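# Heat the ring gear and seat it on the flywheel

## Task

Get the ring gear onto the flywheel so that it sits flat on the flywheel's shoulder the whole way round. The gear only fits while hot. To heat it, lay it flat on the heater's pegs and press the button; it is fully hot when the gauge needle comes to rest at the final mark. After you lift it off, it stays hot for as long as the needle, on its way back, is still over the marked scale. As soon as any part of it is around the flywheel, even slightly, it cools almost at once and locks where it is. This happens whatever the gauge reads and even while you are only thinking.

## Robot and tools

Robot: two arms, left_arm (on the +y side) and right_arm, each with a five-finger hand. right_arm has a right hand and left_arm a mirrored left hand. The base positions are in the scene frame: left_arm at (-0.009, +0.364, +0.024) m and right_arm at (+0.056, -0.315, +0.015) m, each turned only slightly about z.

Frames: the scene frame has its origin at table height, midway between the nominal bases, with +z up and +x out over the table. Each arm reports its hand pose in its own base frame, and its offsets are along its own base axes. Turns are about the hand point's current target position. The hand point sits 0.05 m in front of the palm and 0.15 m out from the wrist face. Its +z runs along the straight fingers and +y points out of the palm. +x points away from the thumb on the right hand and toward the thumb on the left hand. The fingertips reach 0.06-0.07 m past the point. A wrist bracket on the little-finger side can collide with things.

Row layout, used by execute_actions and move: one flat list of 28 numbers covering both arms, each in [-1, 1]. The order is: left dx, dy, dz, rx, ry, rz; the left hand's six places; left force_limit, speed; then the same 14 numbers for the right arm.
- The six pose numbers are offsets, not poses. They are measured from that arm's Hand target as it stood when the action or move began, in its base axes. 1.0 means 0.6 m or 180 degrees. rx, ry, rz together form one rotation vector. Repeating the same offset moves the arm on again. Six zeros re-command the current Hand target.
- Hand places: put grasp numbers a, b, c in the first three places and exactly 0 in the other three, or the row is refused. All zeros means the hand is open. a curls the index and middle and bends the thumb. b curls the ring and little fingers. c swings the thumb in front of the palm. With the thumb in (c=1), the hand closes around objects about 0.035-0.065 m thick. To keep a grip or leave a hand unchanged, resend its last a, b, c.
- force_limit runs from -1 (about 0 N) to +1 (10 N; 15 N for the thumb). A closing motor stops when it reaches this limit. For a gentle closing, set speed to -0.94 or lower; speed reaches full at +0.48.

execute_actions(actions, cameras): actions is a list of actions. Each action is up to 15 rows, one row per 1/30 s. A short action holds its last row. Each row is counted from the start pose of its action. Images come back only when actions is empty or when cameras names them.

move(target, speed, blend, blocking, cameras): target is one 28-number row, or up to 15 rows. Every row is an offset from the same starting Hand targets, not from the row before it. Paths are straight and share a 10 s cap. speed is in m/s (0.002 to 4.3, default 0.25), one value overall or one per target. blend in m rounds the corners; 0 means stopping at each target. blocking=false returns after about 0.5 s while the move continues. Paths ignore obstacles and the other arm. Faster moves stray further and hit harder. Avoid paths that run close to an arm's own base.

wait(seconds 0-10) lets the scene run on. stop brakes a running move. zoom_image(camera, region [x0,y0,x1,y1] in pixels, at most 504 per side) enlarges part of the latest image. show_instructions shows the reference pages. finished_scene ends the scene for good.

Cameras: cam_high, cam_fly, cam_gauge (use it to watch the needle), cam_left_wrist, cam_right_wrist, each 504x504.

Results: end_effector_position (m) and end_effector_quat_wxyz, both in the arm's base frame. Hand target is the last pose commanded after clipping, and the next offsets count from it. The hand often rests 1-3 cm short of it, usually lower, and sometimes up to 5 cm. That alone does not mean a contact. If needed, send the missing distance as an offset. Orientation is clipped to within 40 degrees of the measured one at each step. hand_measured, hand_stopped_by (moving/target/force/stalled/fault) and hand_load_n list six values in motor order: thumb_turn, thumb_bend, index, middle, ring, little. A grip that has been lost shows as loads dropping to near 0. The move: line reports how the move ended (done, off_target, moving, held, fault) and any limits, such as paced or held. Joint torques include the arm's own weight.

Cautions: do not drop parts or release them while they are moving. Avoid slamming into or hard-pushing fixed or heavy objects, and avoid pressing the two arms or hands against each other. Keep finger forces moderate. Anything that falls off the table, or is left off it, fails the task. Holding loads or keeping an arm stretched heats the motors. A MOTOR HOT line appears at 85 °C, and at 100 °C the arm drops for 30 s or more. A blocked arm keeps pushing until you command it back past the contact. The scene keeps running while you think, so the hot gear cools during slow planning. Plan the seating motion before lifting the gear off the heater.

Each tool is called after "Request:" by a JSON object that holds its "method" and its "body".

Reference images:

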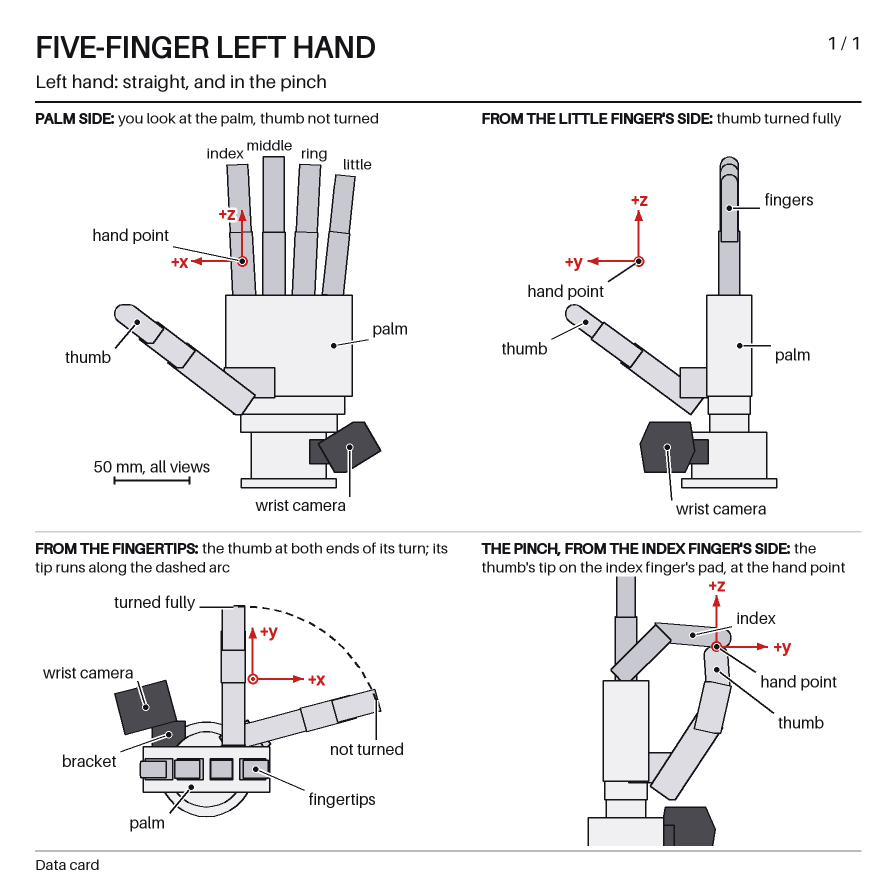

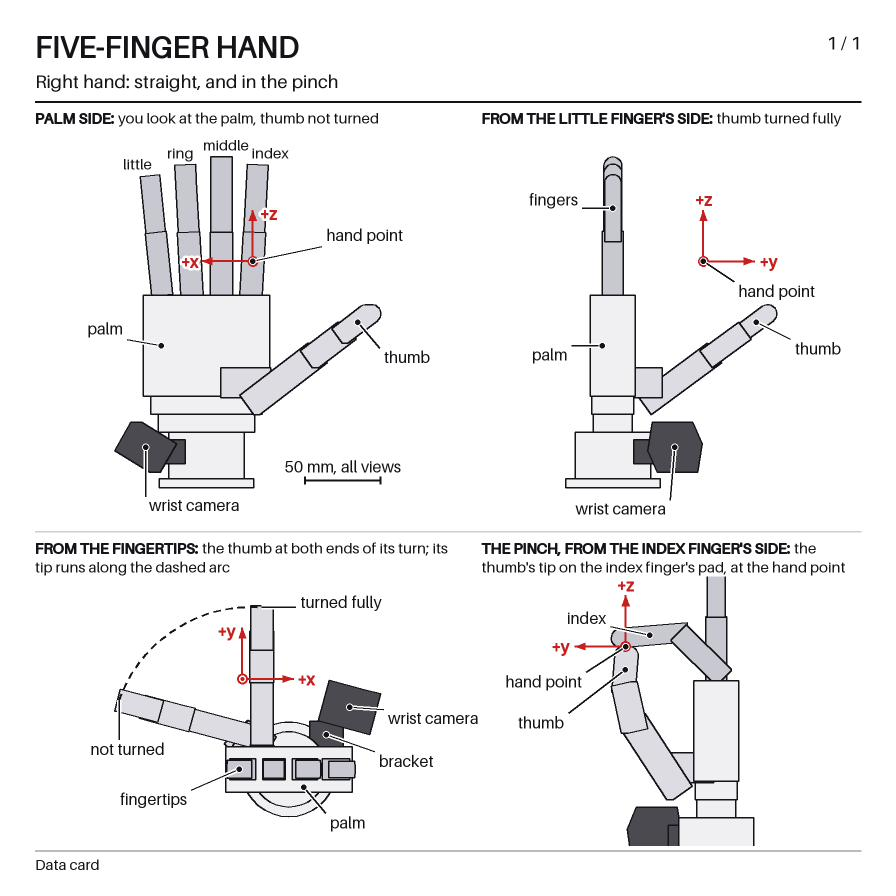

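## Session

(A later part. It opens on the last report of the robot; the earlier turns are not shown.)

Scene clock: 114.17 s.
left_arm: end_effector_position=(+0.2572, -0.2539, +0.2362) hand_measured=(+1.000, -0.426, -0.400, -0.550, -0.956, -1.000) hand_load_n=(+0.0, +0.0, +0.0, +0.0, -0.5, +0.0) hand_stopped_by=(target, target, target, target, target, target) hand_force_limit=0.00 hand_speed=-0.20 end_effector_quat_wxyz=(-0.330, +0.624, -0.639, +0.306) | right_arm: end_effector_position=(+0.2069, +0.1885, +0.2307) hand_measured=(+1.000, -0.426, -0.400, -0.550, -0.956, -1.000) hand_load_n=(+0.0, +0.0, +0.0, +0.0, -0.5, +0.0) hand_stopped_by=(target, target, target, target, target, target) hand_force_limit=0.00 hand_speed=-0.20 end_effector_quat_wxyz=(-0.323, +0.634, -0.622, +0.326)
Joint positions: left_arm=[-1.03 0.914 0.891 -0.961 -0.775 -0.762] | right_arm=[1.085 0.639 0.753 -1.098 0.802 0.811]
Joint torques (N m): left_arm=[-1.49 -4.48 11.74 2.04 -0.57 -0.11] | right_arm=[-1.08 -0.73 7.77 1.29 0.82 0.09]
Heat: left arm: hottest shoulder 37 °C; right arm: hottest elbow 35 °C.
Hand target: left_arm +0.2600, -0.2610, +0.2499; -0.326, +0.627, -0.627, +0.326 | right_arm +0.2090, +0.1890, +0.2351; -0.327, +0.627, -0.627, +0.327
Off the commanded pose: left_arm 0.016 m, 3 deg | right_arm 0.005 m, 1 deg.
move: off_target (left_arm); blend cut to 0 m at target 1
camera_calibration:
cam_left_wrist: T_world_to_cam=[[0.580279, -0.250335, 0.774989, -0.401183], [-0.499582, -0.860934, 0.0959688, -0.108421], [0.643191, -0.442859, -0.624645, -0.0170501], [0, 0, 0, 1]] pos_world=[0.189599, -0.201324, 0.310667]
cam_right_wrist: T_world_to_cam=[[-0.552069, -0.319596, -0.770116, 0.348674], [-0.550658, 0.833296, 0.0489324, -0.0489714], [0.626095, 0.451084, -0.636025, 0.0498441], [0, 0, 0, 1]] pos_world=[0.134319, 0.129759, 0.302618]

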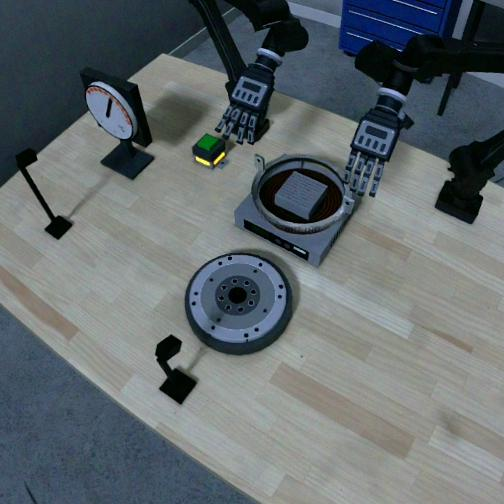

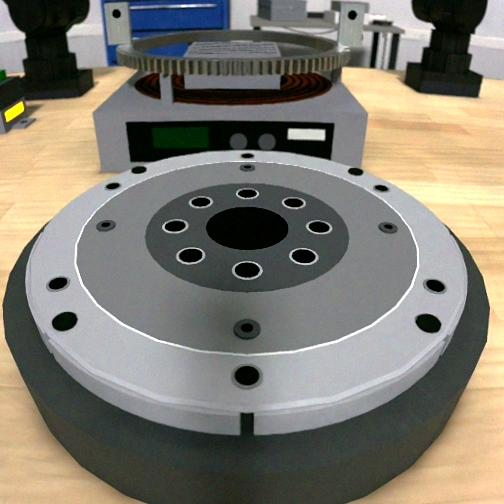

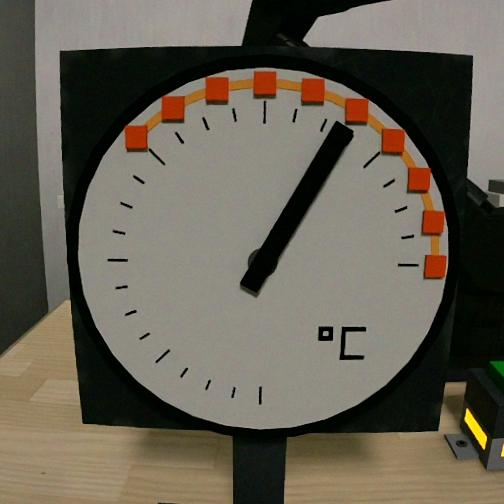

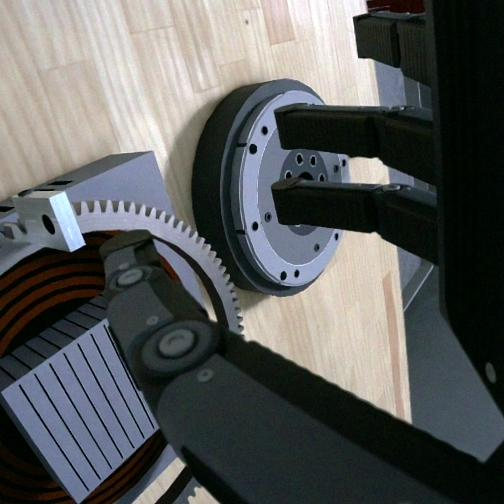

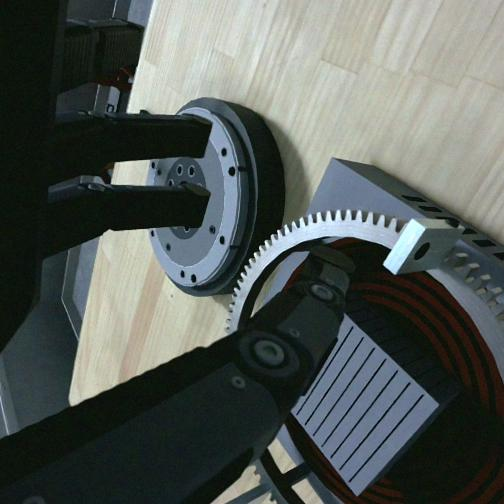

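Request:
{"method": "move", "body": {"target": [0.0297,-0.0167,-0.1267,0,0,0, 0.3,0,1,0,0,0, 0,-0.2, 0.0133,0.0175,-0.11,0,0,0, 0.3,0,1,0,0,0, 0,-0.2], "speed": 0.1, "cameras": ["all"]}}

Scene clock: 119.93 s.
left_arm: end_effector_position=(+0.2699, -0.2706, +0.1683) hand_measured=(+1.000, -0.426, -0.400, -0.550, -0.956, -1.000) hand_load_n=(+0.0, +0.0, +0.0, +0.0, +0.0, +0.0) hand_stopped_by=(target, target, target, target, target, target) hand_force_limit=0.00 hand_speed=-0.20 end_effector_quat_wxyz=(-0.324, +0.626, -0.633, +0.321) | right_arm: end_effector_position=(+0.2116, +0.1974, +0.1641) hand_measured=(+1.000, -0.426, -0.400, -0.550, -0.956, -1.000) hand_load_n=(+0.0, +0.0, +0.0, +0.0, -0.5, +0.0) hand_stopped_by=(target, target, target, target, target, target) hand_force_limit=0.00 hand_speed=-0.20 end_effector_quat_wxyz=(-0.318, +0.637, -0.622, +0.327)
Joint positions: left_arm=[-1.018 0.981 0.737 -0.696 -0.761 -0.746] | right_arm=[1.085 0.679 0.595 -0.911 0.802 0.811]
Joint torques (N m): left_arm=[0.56 -4.42 10.96 2.09 -0.25 0.13] | right_arm=[-1.49 -1.2 7.23 2.1 0.63 0.01]
Heat: left arm: hottest shoulder 36 °C; right arm: hottest elbow 35 °C.
Hand target: left_arm +0.2779, -0.2710, +0.1739; -0.326, +0.627, -0.627, +0.326 | right_arm +0.2169, +0.1995, +0.1691; -0.327, +0.627, -0.627, +0.327
Off the commanded pose: left_arm 0.010 m, 1 deg | right_arm 0.008 m, 2 deg.
move: done
camera_calibration:
cam_left_wrist: T_world_to_cam=[[0.568773, -0.228306, 0.790174, -0.353649], [-0.504955, -0.855267, 0.116357, -0.110412], [0.649245, -0.465182, -0.601736, -0.0865827], [0, 0, 0, 1]] pos_world=[0.201606, -0.215449, 0.240191]
cam_right_wrist: T_world_to_cam=[[-0.555875, -0.326905, -0.764288, 0.30416], [-0.550437, 0.83373, 0.0437321, -0.0498774], [0.622914, 0.445002, -0.643391, 0.00367876], [0, 0, 0, 1]] pos_world=[0.139329, 0.139379, 0.237014]

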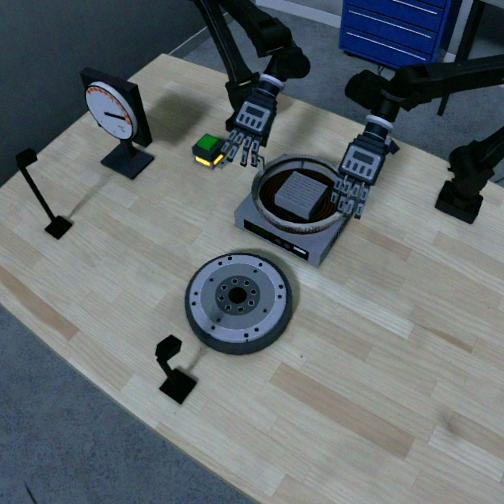

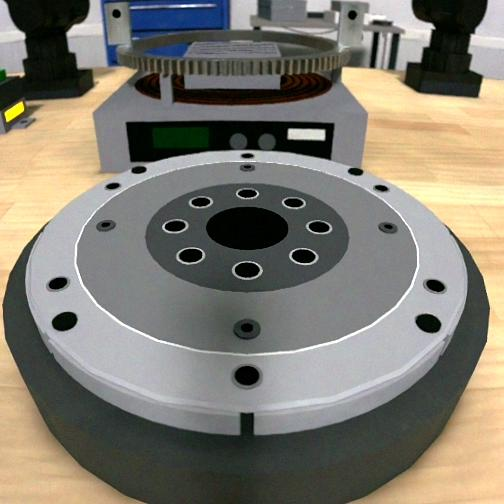

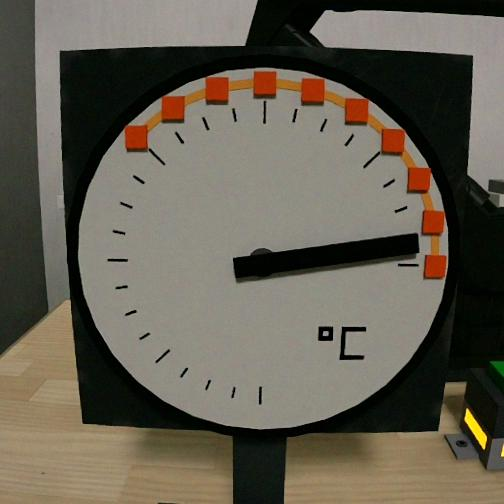

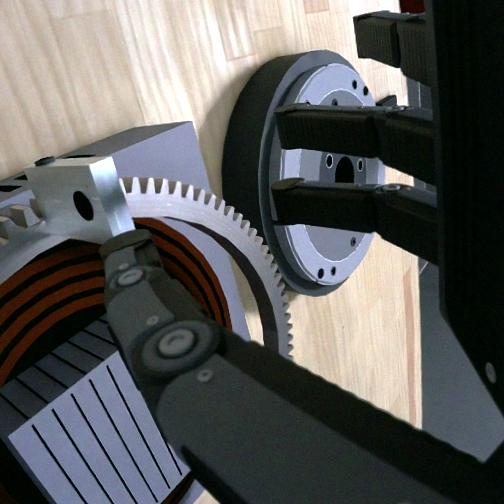

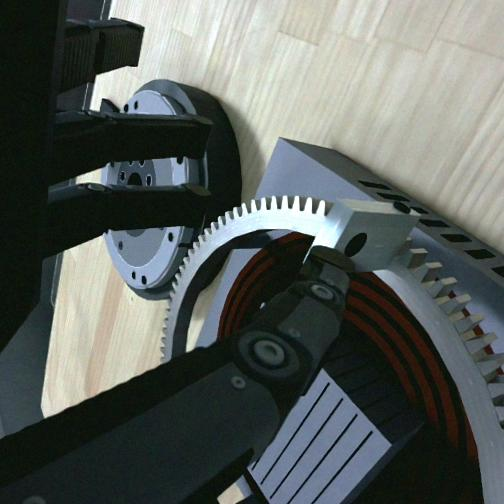

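Request:
{"method": "zoom_image", "body": {"camera": "cam_left_wrist", "region": [20, 120, 200, 300]}}

Request:
{"method": "zoom_image", "body": {"camera": "cam_right_wrist", "region": [270, 150, 450, 330]}}

Scaled by 2.800 from the camera's 504x504 image, which has a finer 720x720 frame.

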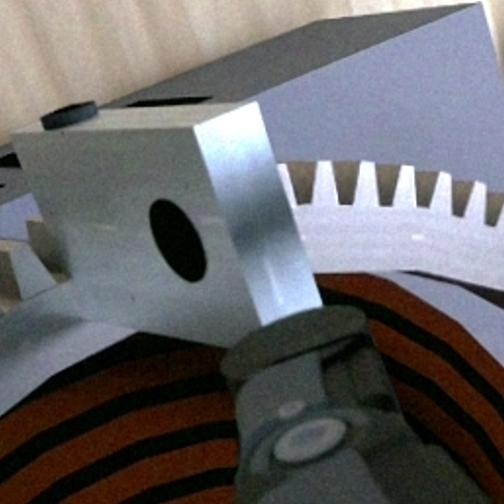

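Scaled by 2.800 from the camera's 504x504 image, which has a finer 720x720 frame.

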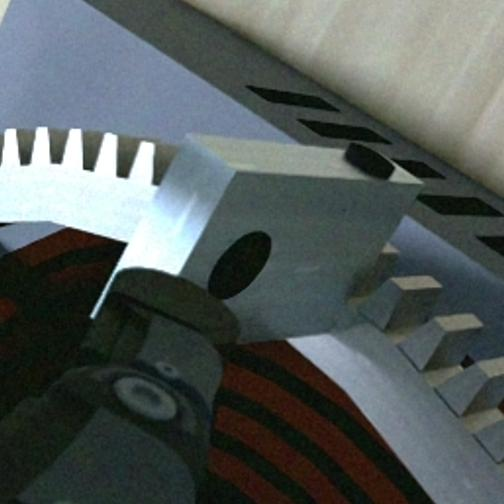

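Request:
{"method": "move", "body": {"target": [0.0135,0.0067,-0.05,0,0,0, 0.3,0,1,0,0,0, 0,-0.2, 0.012,0.0075,-0.04,0,0,0, 0.3,0,1,0,0,0, 0,-0.2], "speed": 0.08, "cameras": ["cam_gauge","cam_left_wrist","cam_right_wrist"]}}

Scene clock: 131.33 s.
left_arm: end_effector_position=(+0.2778, -0.2670, +0.1389) hand_measured=(+1.000, -0.426, -0.400, -0.550, -0.956, -1.000) hand_load_n=(+0.0, +0.0, +0.0, +0.0, +0.0, +0.0) hand_stopped_by=(target, target, target, target, target, target) hand_force_limit=0.00 hand_speed=-0.20 end_effector_quat_wxyz=(-0.323, +0.626, -0.632, +0.322) | right_arm: end_effector_position=(+0.2197, +0.2027, +0.1414) hand_measured=(+1.000, -0.426, -0.400, -0.550, -0.956, -1.000) hand_load_n=(+0.0, +0.0, +0.0, +0.0, +0.0, +0.0) hand_stopped_by=(target, target, target, target, target, target) hand_force_limit=0.00 hand_speed=-0.20 end_effector_quat_wxyz=(-0.322, +0.629, -0.629, +0.325)
Joint positions: left_arm=[-0.987 1.009 0.67 -0.576 -0.743 -0.714] | right_arm=[1.063 0.714 0.543 -0.805 0.794 0.808]
Joint torques (N m): left_arm=[0.56 -4.42 10.69 2.14 -0.24 0.14] | right_arm=[-0.67 -1.44 6.98 2.3 0.39 -0.2]
Heat: left arm: hottest elbow 37 °C; right arm: hottest elbow 35 °C.
Hand target: left_arm +0.2860, -0.2670, +0.1439; -0.326, +0.627, -0.627, +0.326 | right_arm +0.2241, +0.2040, +0.1451; -0.327, +0.627, -0.627, +0.327
Off the commanded pose: left_arm 0.010 m, 1 deg | right_arm 0.006 m, 1 deg.
move: done
camera_calibration:
cam_left_wrist: T_world_to_cam=[[0.568285, -0.225858, 0.791227, -0.333432], [-0.504361, -0.855381, 0.118078, -0.10029], [0.650132, -0.466166, -0.600015, -0.108447], [0, 0, 0, 1]] pos_world=[0.209407, -0.211649, 0.210593]
cam_right_wrist: T_world_to_cam=[[-0.558358, -0.30545, -0.771321, 0.290187], [-0.537616, 0.841328, 0.0560063, -0.0548869], [0.631827, 0.445946, -0.633977, -0.0218785], [0, 0, 0, 1]] pos_world=[0.146344, 0.144572, 0.213031]
Images, in order (width x height): cam_gauge 504x504, cam_left_wrist 504x504, cam_right_wrist 504x504.

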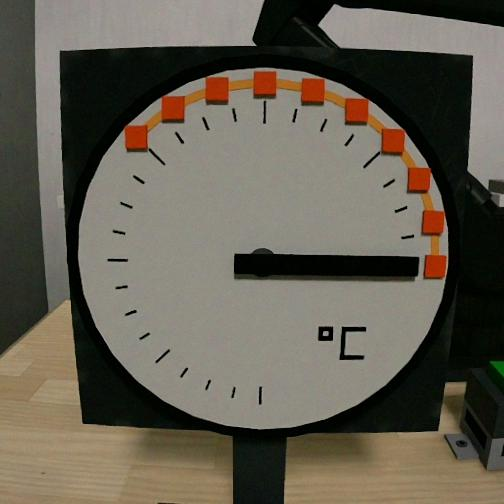

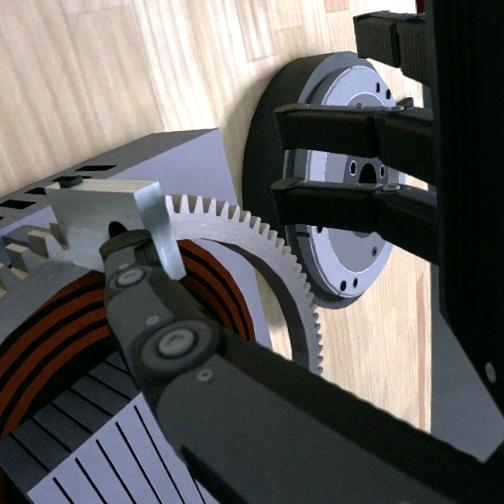

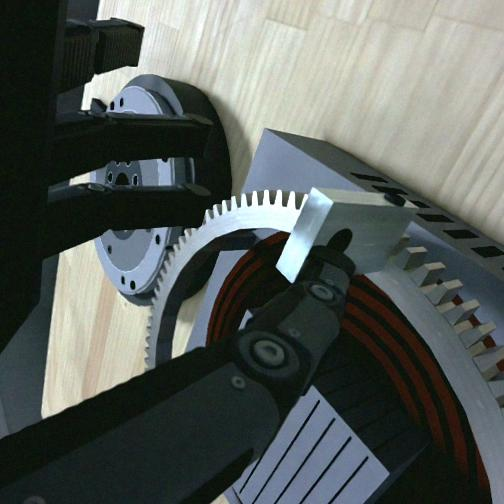

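Request:
{"method": "move", "body": {"target": [0,0,-0.06,0,0,0, 0.3,0,1,0,0,0, 0,-0.2, 0,0,-0.06,0,0,0, 0.3,0,1,0,0,0, 0,-0.2], "speed": 0.06, "cameras": ["cam_high","cam_fly","cam_left_wrist","cam_right_wrist"]}}

Scene clock: 133.47 s.
left_arm: end_effector_position=(+0.2779, -0.2671, +0.1042) hand_measured=(+1.000, -0.426, -0.400, -0.550, -0.956, -1.000) hand_load_n=(+0.0, +0.0, +0.0, +0.0, +0.0, -0.5) hand_stopped_by=(target, target, target, target, target, target) hand_force_limit=0.00 hand_speed=-0.20 end_effector_quat_wxyz=(-0.323, +0.626, -0.632, +0.323) | right_arm: end_effector_position=(+0.2197, +0.2027, +0.1058) hand_measured=(+1.000, -0.426, -0.400, -0.550, -0.956, -1.000) hand_load_n=(+0.0, +0.0, +0.0, +0.0, +0.0, +0.0) hand_stopped_by=(target, target, target, target, target, target) hand_force_limit=0.00 hand_speed=-0.20 end_effector_quat_wxyz=(-0.323, +0.628, -0.629, +0.325)
Joint positions: left_arm=[-0.987 1.057 0.599 -0.455 -0.743 -0.713] | right_arm=[1.063 0.746 0.458 -0.687 0.794 0.808]
Joint torques (N m): left_arm=[0.5 -4.6 10.14 2.19 -0.24 0.13] | right_arm=[-0.21 -1.2 6.8 1.99 0.5 -0.21]
Heat: left arm: hottest elbow 37 °C; right arm: hottest elbow 35 °C.
Hand target: left_arm +0.2860, -0.2670, +0.1079; -0.326, +0.627, -0.627, +0.326 | right_arm +0.2241, +0.2040, +0.1091; -0.327, +0.627, -0.627, +0.327
Off the commanded pose: left_arm 0.009 m, 1 deg | right_arm 0.006 m, 1 deg.
move: done
camera_calibration:
cam_left_wrist: T_world_to_cam=[[0.566749, -0.225358, 0.79247, -0.305532], [-0.5053, -0.854798, 0.118292, -0.0958766], [0.650744, -0.467477, -0.598329, -0.130149], [0, 0, 0, 1]] pos_world=[0.209407, -0.211651, 0.175595]
cam_right_wrist: T_world_to_cam=[[-0.55781, -0.304384, -0.772139, 0.262444], [-0.537687, 0.841228, 0.056818, -0.0528904], [0.63225, 0.446863, -0.632909, -0.04474], [0, 0, 0, 1]] pos_world=[0.146242, 0.144369, 0.177332]
Images, in order (width x height): cam_high 504x504, cam_fly 504x504, cam_left_wrist 504x504, cam_right_wrist 504x504.

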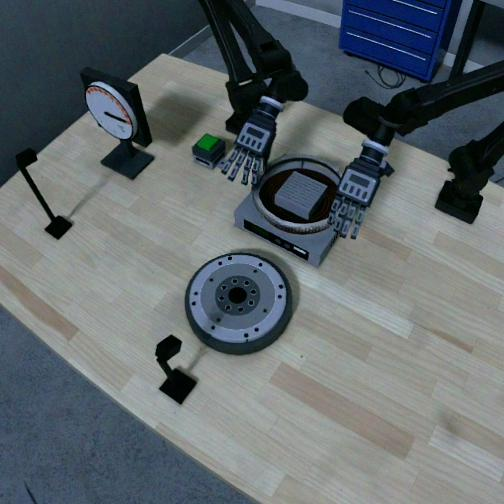

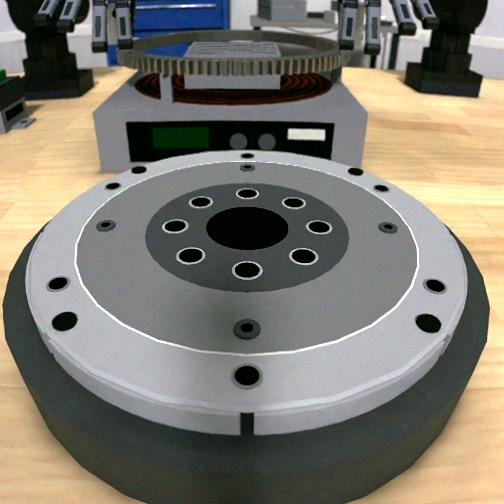

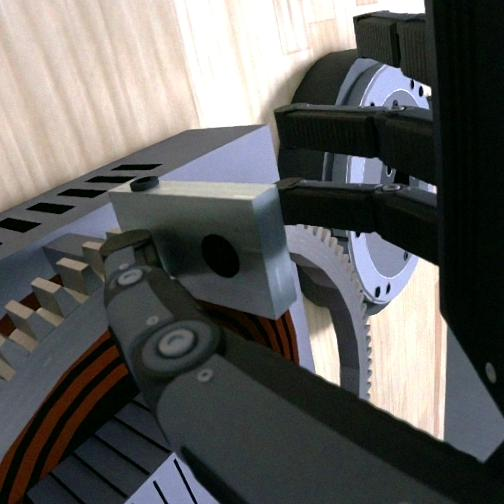

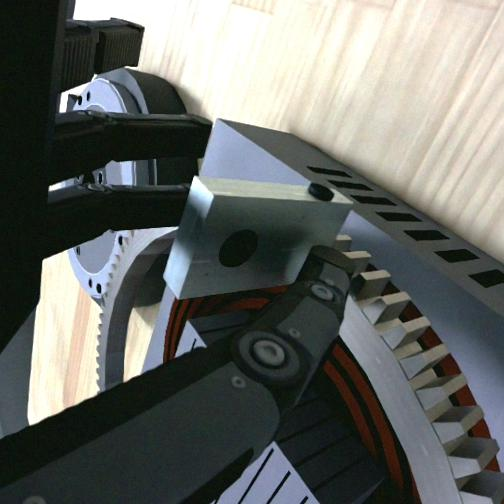

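Request:
{"method": "move", "body": {"target": [0,-0.0108,0,0,0,0, 0.3,0,1,0,0,0, 0,-0.2, 0,0.0058,0,0,0,0, 0.3,0,1,0,0,0, 0,-0.2], "speed": 0.03, "cameras": ["cam_left_wrist","cam_right_wrist"]}}

Scene clock: 139.10 s.
left_arm: end_effector_position=(+0.2778, -0.2669, +0.1004) hand_measured=(+1.000, -0.426, -0.400, -0.550, -0.956, -1.000) hand_load_n=(+0.0, +0.0, +0.0, +0.0, +0.0, +0.0) hand_stopped_by=(target, target, target, target, target, target) hand_force_limit=0.00 hand_speed=-0.20 end_effector_quat_wxyz=(-0.324, +0.625, -0.635, +0.318) | right_arm: end_effector_position=(+0.2198, +0.2028, +0.1044) hand_measured=(+1.000, -0.426, -0.400, -0.550, -0.956, -1.000) hand_load_n=(+0.0, +0.0, -0.5, +0.0, +0.0, +0.0) hand_stopped_by=(target, target, target, target, target, target) hand_force_limit=0.00 hand_speed=-0.20 end_effector_quat_wxyz=(-0.321, +0.629, -0.628, +0.326)
Joint positions: left_arm=[-0.987 1.067 0.599 -0.455 -0.743 -0.713] | right_arm=[1.063 0.753 0.458 -0.686 0.794 0.808]
Joint torques (N m): left_arm=[-0.62 -4.01 11.21 1.99 -0.5 0.02] | right_arm=[0.38 -0.67 7.1 2.33 0.67 -0.09]
Heat: left arm: hottest elbow 36 °C; right arm: hottest elbow 35 °C.
Hand target: left_arm +0.2860, -0.2735, +0.1079; -0.326, +0.627, -0.627, +0.326 | right_arm +0.2241, +0.2075, +0.1091; -0.327, +0.627, -0.627, +0.327
Off the commanded pose: left_arm 0.013 m, 1 deg | right_arm 0.008 m, 1 deg.
move: off_target (left_arm)
camera_calibration:
cam_left_wrist: T_world_to_cam=[[0.571446, -0.232438, 0.787034, -0.305031], [-0.504623, -0.855828, 0.11364, -0.0952769], [0.647151, -0.462094, -0.606353, -0.128987], [0, 0, 0, 1]] pos_world=[0.209704, -0.212045, 0.172686]
cam_right_wrist: T_world_to_cam=[[-0.559521, -0.307481, -0.76967, 0.26226], [-0.537535, 0.841472, 0.0546022, -0.0527643], [0.630866, 0.444276, -0.636103, -0.0446531], [0, 0, 0, 1]] pos_world=[0.146547, 0.144878, 0.17633]
Images, in order (width x height): cam_left_wrist 504x504, cam_right_wrist 504x504.

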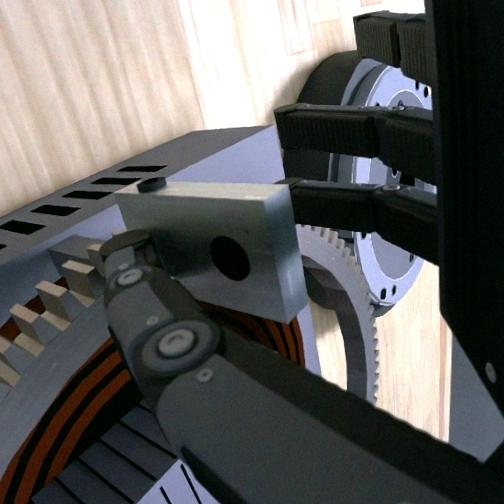

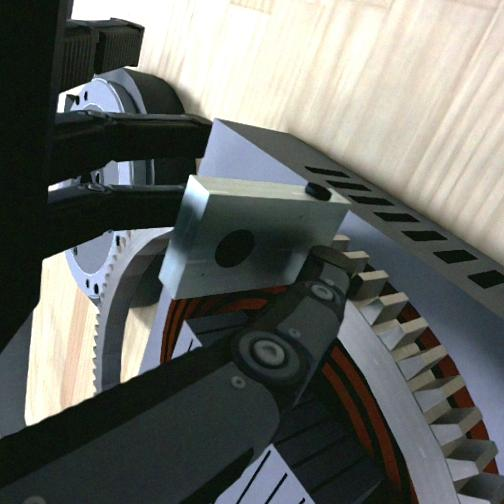

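Request:
{"method": "move", "body": {"target": [0,-0.0167,0.005,0,0,0, 0.3,0,1,0,0,0, 0,-0.2, 0,0.0117,0.003,0,0,0, 0.3,0,1,0,0,0, 0,-0.2], "speed": 0.05, "cameras": []}}

Scene clock: 140.90 s.
left_arm: end_effector_position=(+0.2792, -0.2670, +0.0999) hand_measured=(+1.000, -0.426, -0.400, -0.550, -0.956, -1.000) hand_load_n=(-1.0, +1.5, -0.5, +0.0, +0.0, +0.0) hand_stopped_by=(target, target, target, target, target, target) hand_force_limit=0.00 hand_speed=-0.20 end_effector_quat_wxyz=(-0.332, +0.622, -0.635, +0.315) | right_arm: end_effector_position=(+0.2196, +0.2030, +0.1036) hand_measured=(+1.000, -0.426, -0.400, -0.550, -0.956, -1.000) hand_load_n=(+0.0, +0.0, -2.5, +0.0, +0.0, -0.5) hand_stopped_by=(target, target, target, target, target, target) hand_force_limit=0.00 hand_speed=-0.20 end_effector_quat_wxyz=(-0.319, +0.631, -0.624, +0.332)
Joint positions: left_arm=[-0.993 1.078 0.604 -0.455 -0.761 -0.71] | right_arm=[1.074 0.76 0.458 -0.686 0.809 0.808]
Joint torques (N m): left_arm=[-1.73 -3.37 13.08 1.25 -0.26 -0.13] | right_arm=[0.62 0.15 8.44 2.1 0.41 0.1]
Heat: left arm: hottest elbow 36 °C; right arm: hottest elbow 35 °C.
Hand target: left_arm +0.2860, -0.2835, +0.1109; -0.326, +0.627, -0.627, +0.326 | right_arm +0.2241, +0.2145, +0.1109; -0.327, +0.627, -0.627, +0.327
Off the commanded pose: left_arm 0.021 m, 2 deg | right_arm 0.014 m, 1 deg.
move: off_target (left_arm, right_arm)
No camera images: "cameras" was empty.

Request:
{"method": "wait", "body": {"seconds": 0.2, "cameras": ["cam_left_wrist","cam_right_wrist","cam_fly"]}}

Request:
{"method": "zoom_image", "body": {"camera": "cam_left_wrist", "region": [60, 140, 340, 420]}}

Request:
{"method": "zoom_image", "body": {"camera": "cam_right_wrist", "region": [140, 140, 420, 420]}}

Request:
{"method": "zoom_image", "body": {"camera": "cam_fly", "region": [60, 0, 440, 100]}}

Scene clock: 143.73 s.
left_arm: end_effector_position=(+0.2792, -0.2670, +0.0999) hand_measured=(+1.000, -0.426, -0.400, -0.550, -0.956, -1.000) hand_load_n=(-1.0, +1.5, -0.5, +0.0, +0.0, +0.0) hand_stopped_by=(target, target, target, target, target, target) hand_force_limit=0.00 hand_speed=-0.20 end_effector_quat_wxyz=(-0.332, +0.622, -0.635, +0.315) | right_arm: end_effector_position=(+0.2196, +0.2030, +0.1036) hand_measured=(+1.000, -0.426, -0.400, -0.550, -0.956, -1.000) hand_load_n=(+0.0, +0.0, -2.5, +0.0, +0.0, +0.0) hand_stopped_by=(target, target, target, target, target, target) hand_force_limit=0.00 hand_speed=-0.20 end_effector_quat_wxyz=(-0.319, +0.631, -0.624, +0.332)
Joint positions: left_arm=[-0.993 1.078 0.604 -0.455 -0.761 -0.71] | right_arm=[1.074 0.76 0.458 -0.686 0.809 0.808]
Joint torques (N m): left_arm=[-1.55 -3.37 13.05 1.26 -0.26 -0.13] | right_arm=[-0.26 0.56 8.32 1.92 0.34 0.1]
Heat: left arm: hottest elbow 36 °C; right arm: hottest elbow 35 °C.
Hand target: left_arm +0.2860, -0.2835, +0.1109; -0.326, +0.627, -0.627, +0.326 | right_arm +0.2241, +0.2145, +0.1109; -0.327, +0.627, -0.627, +0.327
Off the commanded pose: left_arm 0.021 m, 2 deg | right_arm 0.014 m, 1 deg.
wait: 0.20 s; at rest from the start
camera_calibration:
cam_left_wrist: T_world_to_cam=[[0.565163, -0.243069, 0.788358, -0.306825], [-0.502915, -0.859024, 0.095676, -0.0941741], [0.653962, -0.45055, -0.607732, -0.128854], [0, 0, 0, 1]] pos_world=[0.21031, -0.213533, 0.172589]
cam_right_wrist: T_world_to_cam=[[-0.553027, -0.318638, -0.769825, 0.262417], [-0.539772, 0.840874, 0.0397151, -0.0508102], [0.634671, 0.437493, -0.637018, -0.04448], [0, 0, 0, 1]] pos_world=[0.145928, 0.145801, 0.175699]
Images, in order (width x height): cam_fly 504x504, cam_left_wrist 504x504, cam_right_wrist 504x504.

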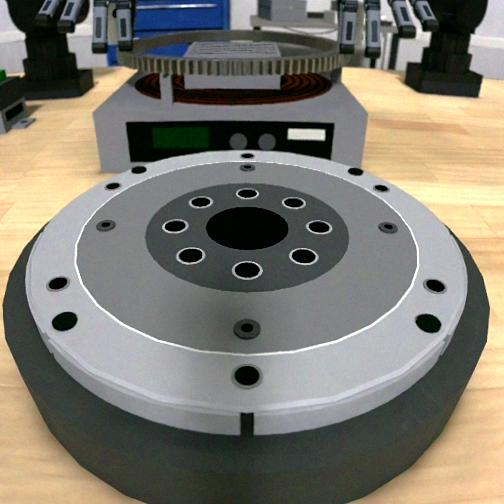

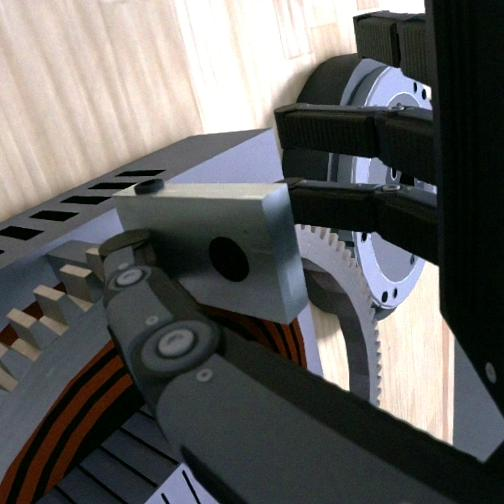

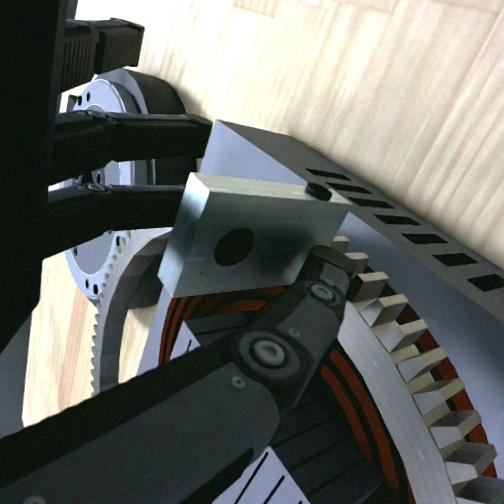

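Scaled by 1.800 from the camera's 504x504 image, which has a finer 720x720 frame.

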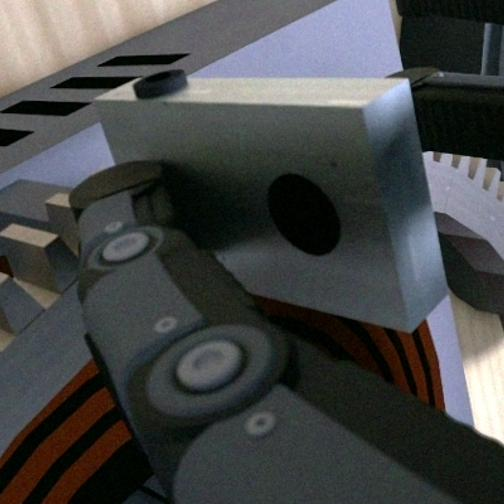

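Scaled by 1.800 from the camera's 504x504 image, which has a finer 720x720 frame.

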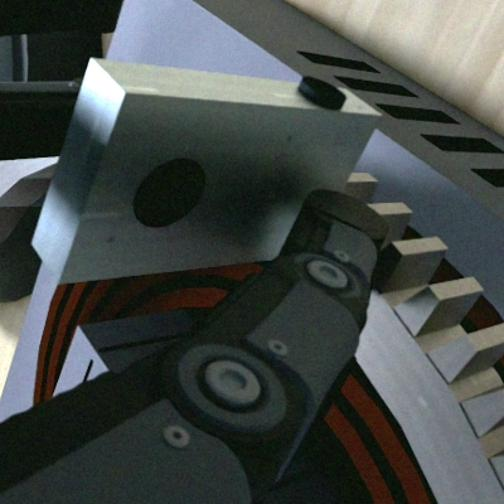

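Scaled by 1.326 from the camera's 504x504 image, which has a finer 720x720 frame.

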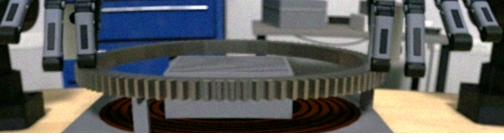

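Request:
{"method": "zoom_image", "body": {"camera": "cam_fly", "region": [60, 0, 160, 100]}}

Request:
{"method": "zoom_image", "body": {"camera": "cam_fly", "region": [320, 0, 420, 100]}}

Scaled by 5.040 from the camera's 504x504 image, which has a finer 720x720 frame.

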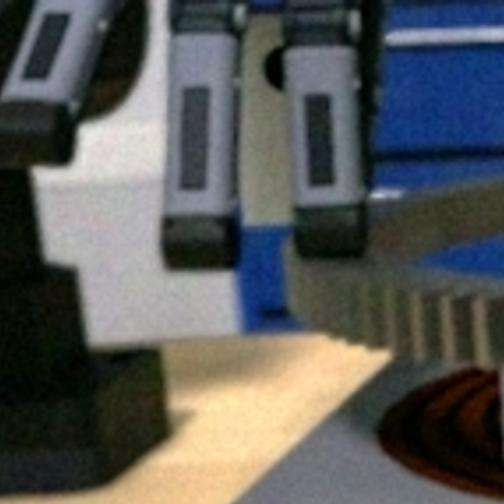

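Scaled by 5.040 from the camera's 504x504 image, which has a finer 720x720 frame.

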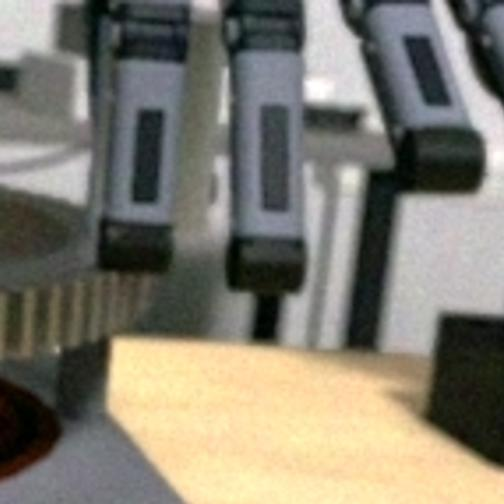

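Request:
{"method": "move", "body": {"target": [-0.0167,0.0275,0.0135,0,0,0, 0.3,0,1,0,0,0, 0,-0.2, -0.012,-0.0392,0.0177,0,0,0, 0.3,0,1,0,0,0, 0,-0.2], "speed": 0.05, "cameras": ["cam_gauge","cam_fly","cam_left_wrist","cam_right_wrist"]}}

Request:
{"method": "zoom_image", "body": {"camera": "cam_left_wrist", "region": [60, 140, 340, 420]}}

Request:
{"method": "zoom_image", "body": {"camera": "cam_right_wrist", "region": [140, 140, 420, 420]}}

Request:
{"method": "zoom_image", "body": {"camera": "cam_fly", "region": [60, 0, 160, 100]}}

Request:
{"method": "zoom_image", "body": {"camera": "cam_fly", "region": [320, 0, 420, 100]}}

Scene clock: 160.13 s.
left_arm: end_effector_position=(+0.2742, -0.2603, +0.1079) hand_measured=(+1.000, -0.426, -0.400, -0.550, -0.956, -1.000) hand_load_n=(+0.0, +0.0, +0.0, +0.0, +0.0, +0.0) hand_stopped_by=(target, target, target, target, target, target) hand_force_limit=0.00 hand_speed=-0.20 end_effector_quat_wxyz=(-0.330, +0.626, -0.632, +0.315) | right_arm: end_effector_position=(+0.2142, +0.1917, +0.1150) hand_measured=(+1.000, -0.426, -0.400, -0.550, -0.956, -1.000) hand_load_n=(+0.0, +0.0, +0.0, +0.0, +0.0, +0.0) hand_stopped_by=(target, target, target, target, target, target) hand_force_limit=0.00 hand_speed=-0.20 end_effector_quat_wxyz=(-0.325, +0.627, -0.629, +0.325)
Joint positions: left_arm=[-0.993 1.038 0.604 -0.501 -0.759 -0.722] | right_arm=[1.062 0.68 0.458 -0.747 0.794 0.806]
Joint torques (N m): left_arm=[-1.49 -5.54 11.06 1.11 -0.25 -0.08] | right_arm=[-0.5 -0.73 7.43 1.14 0.44 -0.27]
Motor temperatures (°C): left_arm=[31 33 37 27 32 27] | right_arm=[27 26 34 28 30 30]
Heat: left arm: hottest elbow 37 °C; right arm: hottest elbow 34 °C.
Hand target: left_arm +0.2759, -0.2670, +0.1190; -0.326, +0.627, -0.627, +0.326 | right_arm +0.2169, +0.1910, +0.1215; -0.327, +0.627, -0.627, +0.327
Off the commanded pose: left_arm 0.013 m, 2 deg | right_arm 0.007 m, 0 deg.
move: off_target (left_arm)
camera_calibration:
cam_left_wrist: T_world_to_cam=[[0.569943, -0.235162, 0.787314, -0.307832], [-0.497111, -0.86161, 0.102509, -0.0946568], [0.654252, -0.449807, -0.607971, -0.117566], [0, 0, 0, 1]] pos_world=[0.20531, -0.20683, 0.180587]
cam_right_wrist: T_world_to_cam=[[-0.555715, -0.300893, -0.775012, 0.262317], [-0.537275, 0.841369, 0.0585918, -0.0475691], [0.634442, 0.448955, -0.629224, -0.031872], [0, 0, 0, 1]] pos_world=[0.140437, 0.133262, 0.186032]
Images, in order (width x height): cam_fly 504x504, cam_gauge 504x504, cam_left_wrist 504x504, cam_right_wrist 504x504.

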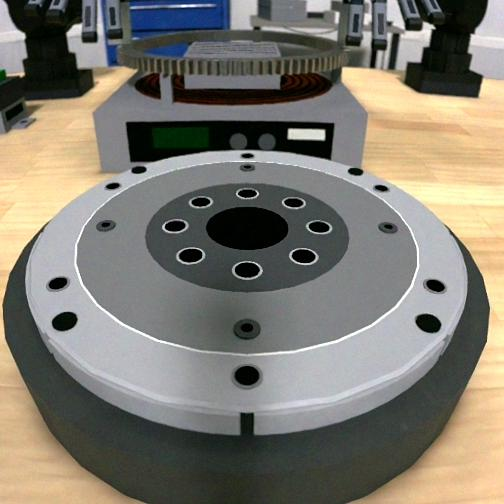

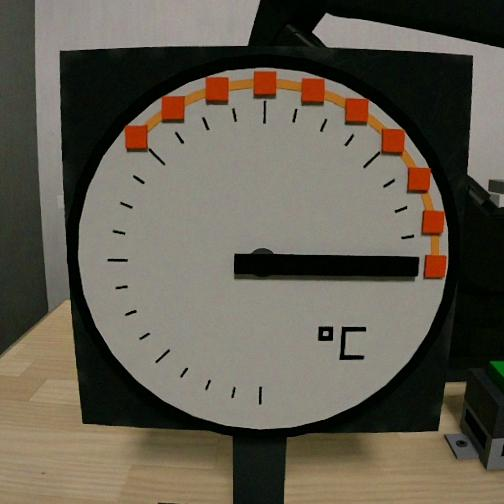

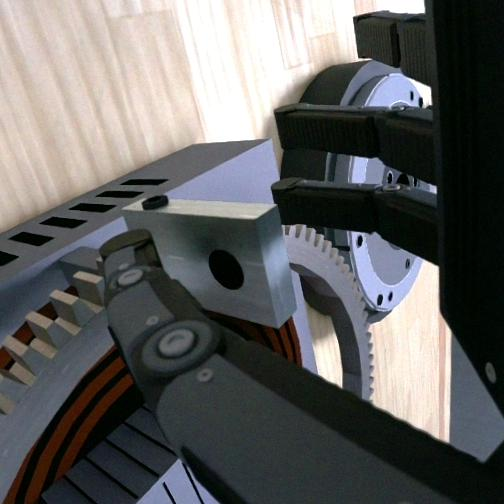

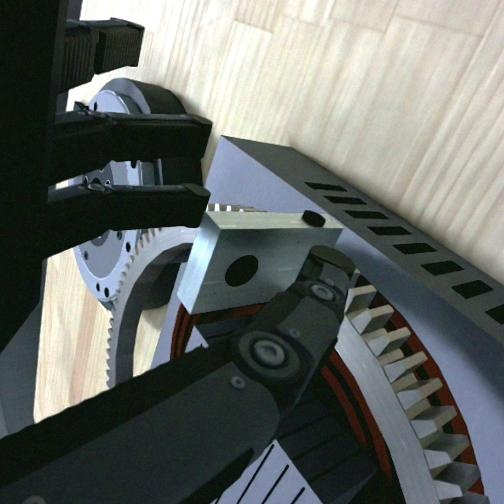

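Scaled by 1.800 from the camera's 504x504 image, which has a finer 720x720 frame.

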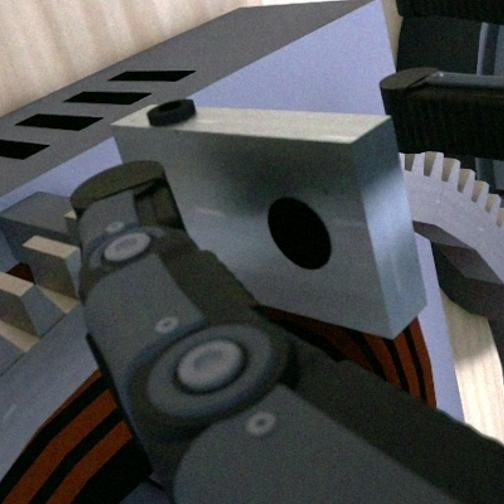

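Scaled by 1.800 from the camera's 504x504 image, which has a finer 720x720 frame.

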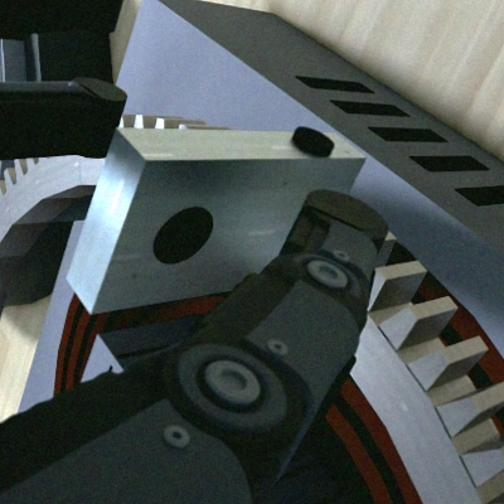

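Scaled by 5.040 from the camera's 504x504 image, which has a finer 720x720 frame.

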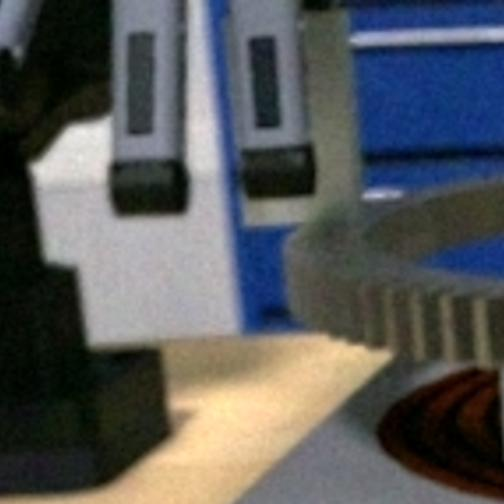

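Scaled by 5.040 from the camera's 504x504 image, which has a finer 720x720 frame.

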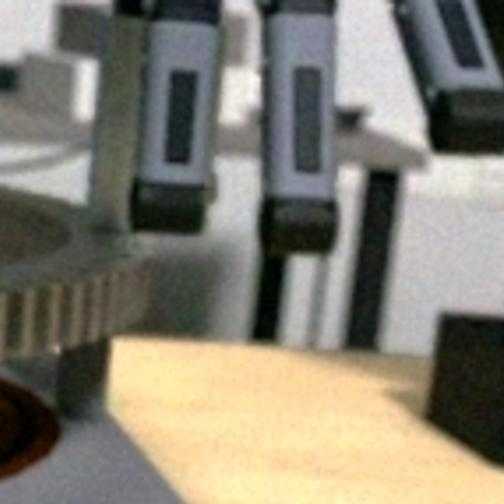

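Request:
{"method": "move", "body": {"target": [-0.0365,-0.0117,0.0033,0,0,0, 0.3,0,1,0,0,0, 0,-0.2, 0,0.005,0,0,0,0, 0.3,0,1,0,0,0, 0,-0.2], "speed": 0.05, "cameras": ["cam_left_wrist","cam_right_wrist","cam_fly"]}}

Request:
{"method": "zoom_image", "body": {"camera": "cam_fly", "region": [60, 0, 160, 100]}}

Request:
{"method": "zoom_image", "body": {"camera": "cam_fly", "region": [320, 0, 420, 100]}}

Scene clock: 168.30 s.
left_arm: end_effector_position=(+0.2524, -0.2635, +0.1050) hand_measured=(+1.000, -0.426, -0.400, -0.550, -0.956, -1.000) hand_load_n=(+0.0, +0.0, +0.0, +0.0, +0.0, +0.0) hand_stopped_by=(target, target, target, target, target, target) hand_force_limit=0.00 hand_speed=-0.20 end_effector_quat_wxyz=(-0.330, +0.626, -0.635, +0.308) | right_arm: end_effector_position=(+0.2142, +0.1917, +0.1146) hand_measured=(+1.000, -0.426, -0.400, -0.550, -0.956, -1.000) hand_load_n=(+0.0, +0.0, +0.0, +0.0, +0.0, +0.0) hand_stopped_by=(target, target, target, target, target, target) hand_force_limit=0.00 hand_speed=-0.20 end_effector_quat_wxyz=(-0.324, +0.627, -0.629, +0.325)
Joint positions: left_arm=[-1.065 1.03 0.604 -0.584 -0.798 -0.809] | right_arm=[1.062 0.682 0.458 -0.747 0.794 0.806]
Joint torques (N m): left_arm=[-1.61 -5.48 11.64 1.05 -0.59 -0.1] | right_arm=[0.21 -0.26 7.94 1.06 0.65 -0.14]
Heat: left arm: hottest elbow 37 °C; right arm: hottest elbow 34 °C.
Hand target: left_arm +0.2540, -0.2740, +0.1210; -0.326, +0.627, -0.627, +0.326 | right_arm +0.2169, +0.1940, +0.1215; -0.327, +0.627, -0.627, +0.327
Off the commanded pose: left_arm 0.019 m, 2 deg | right_arm 0.008 m, 0 deg.
move: off_target (left_arm)
camera_calibration:
cam_left_wrist: T_world_to_cam=[[0.57797, -0.242516, 0.779189, -0.296891], [-0.495338, -0.863064, 0.0987998, -0.108373], [0.648529, -0.443066, -0.618953, -0.102217], [0, 0, 0, 1]] pos_world=[0.184204, -0.210823, 0.178774]
cam_right_wrist: T_world_to_cam=[[-0.556227, -0.301868, -0.774266, 0.262313], [-0.537227, 0.84145, 0.0578784, -0.0474742], [0.634034, 0.44815, -0.630209, -0.0317609], [0, 0, 0, 1]] pos_world=[0.140538, 0.133365, 0.185831]
Images, in order (width x height): cam_fly 504x504, cam_left_wrist 504x504, cam_right_wrist 504x504.

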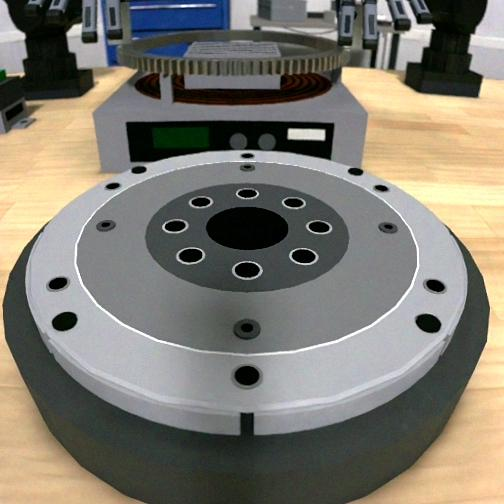

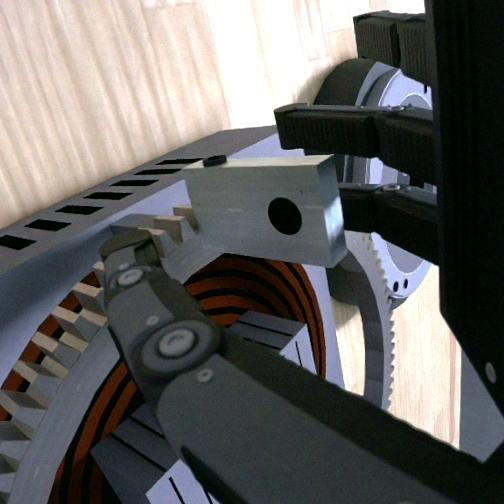

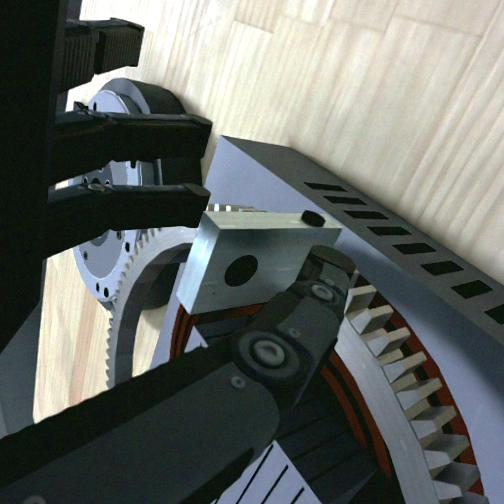

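Scaled by 5.040 from the camera's 504x504 image, which has a finer 720x720 frame.

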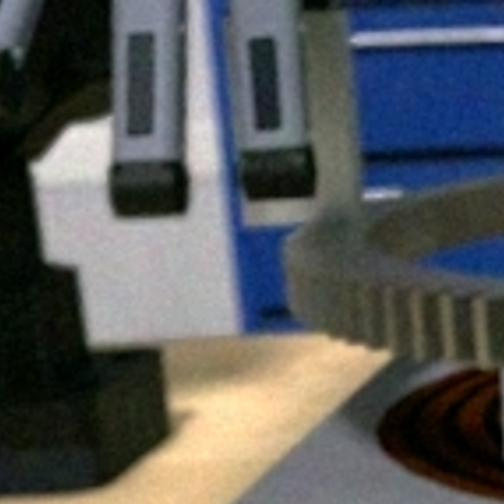

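Scaled by 5.040 from the camera's 504x504 image, which has a finer 720x720 frame.

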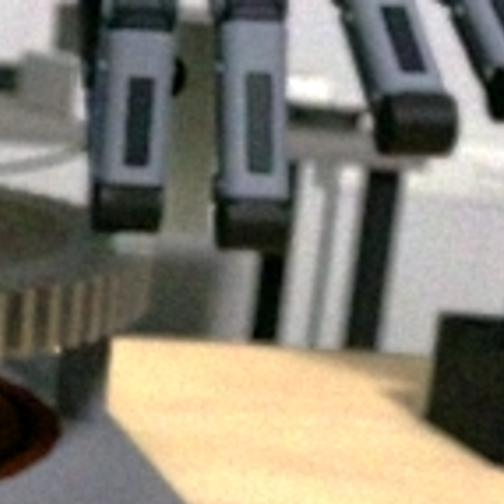

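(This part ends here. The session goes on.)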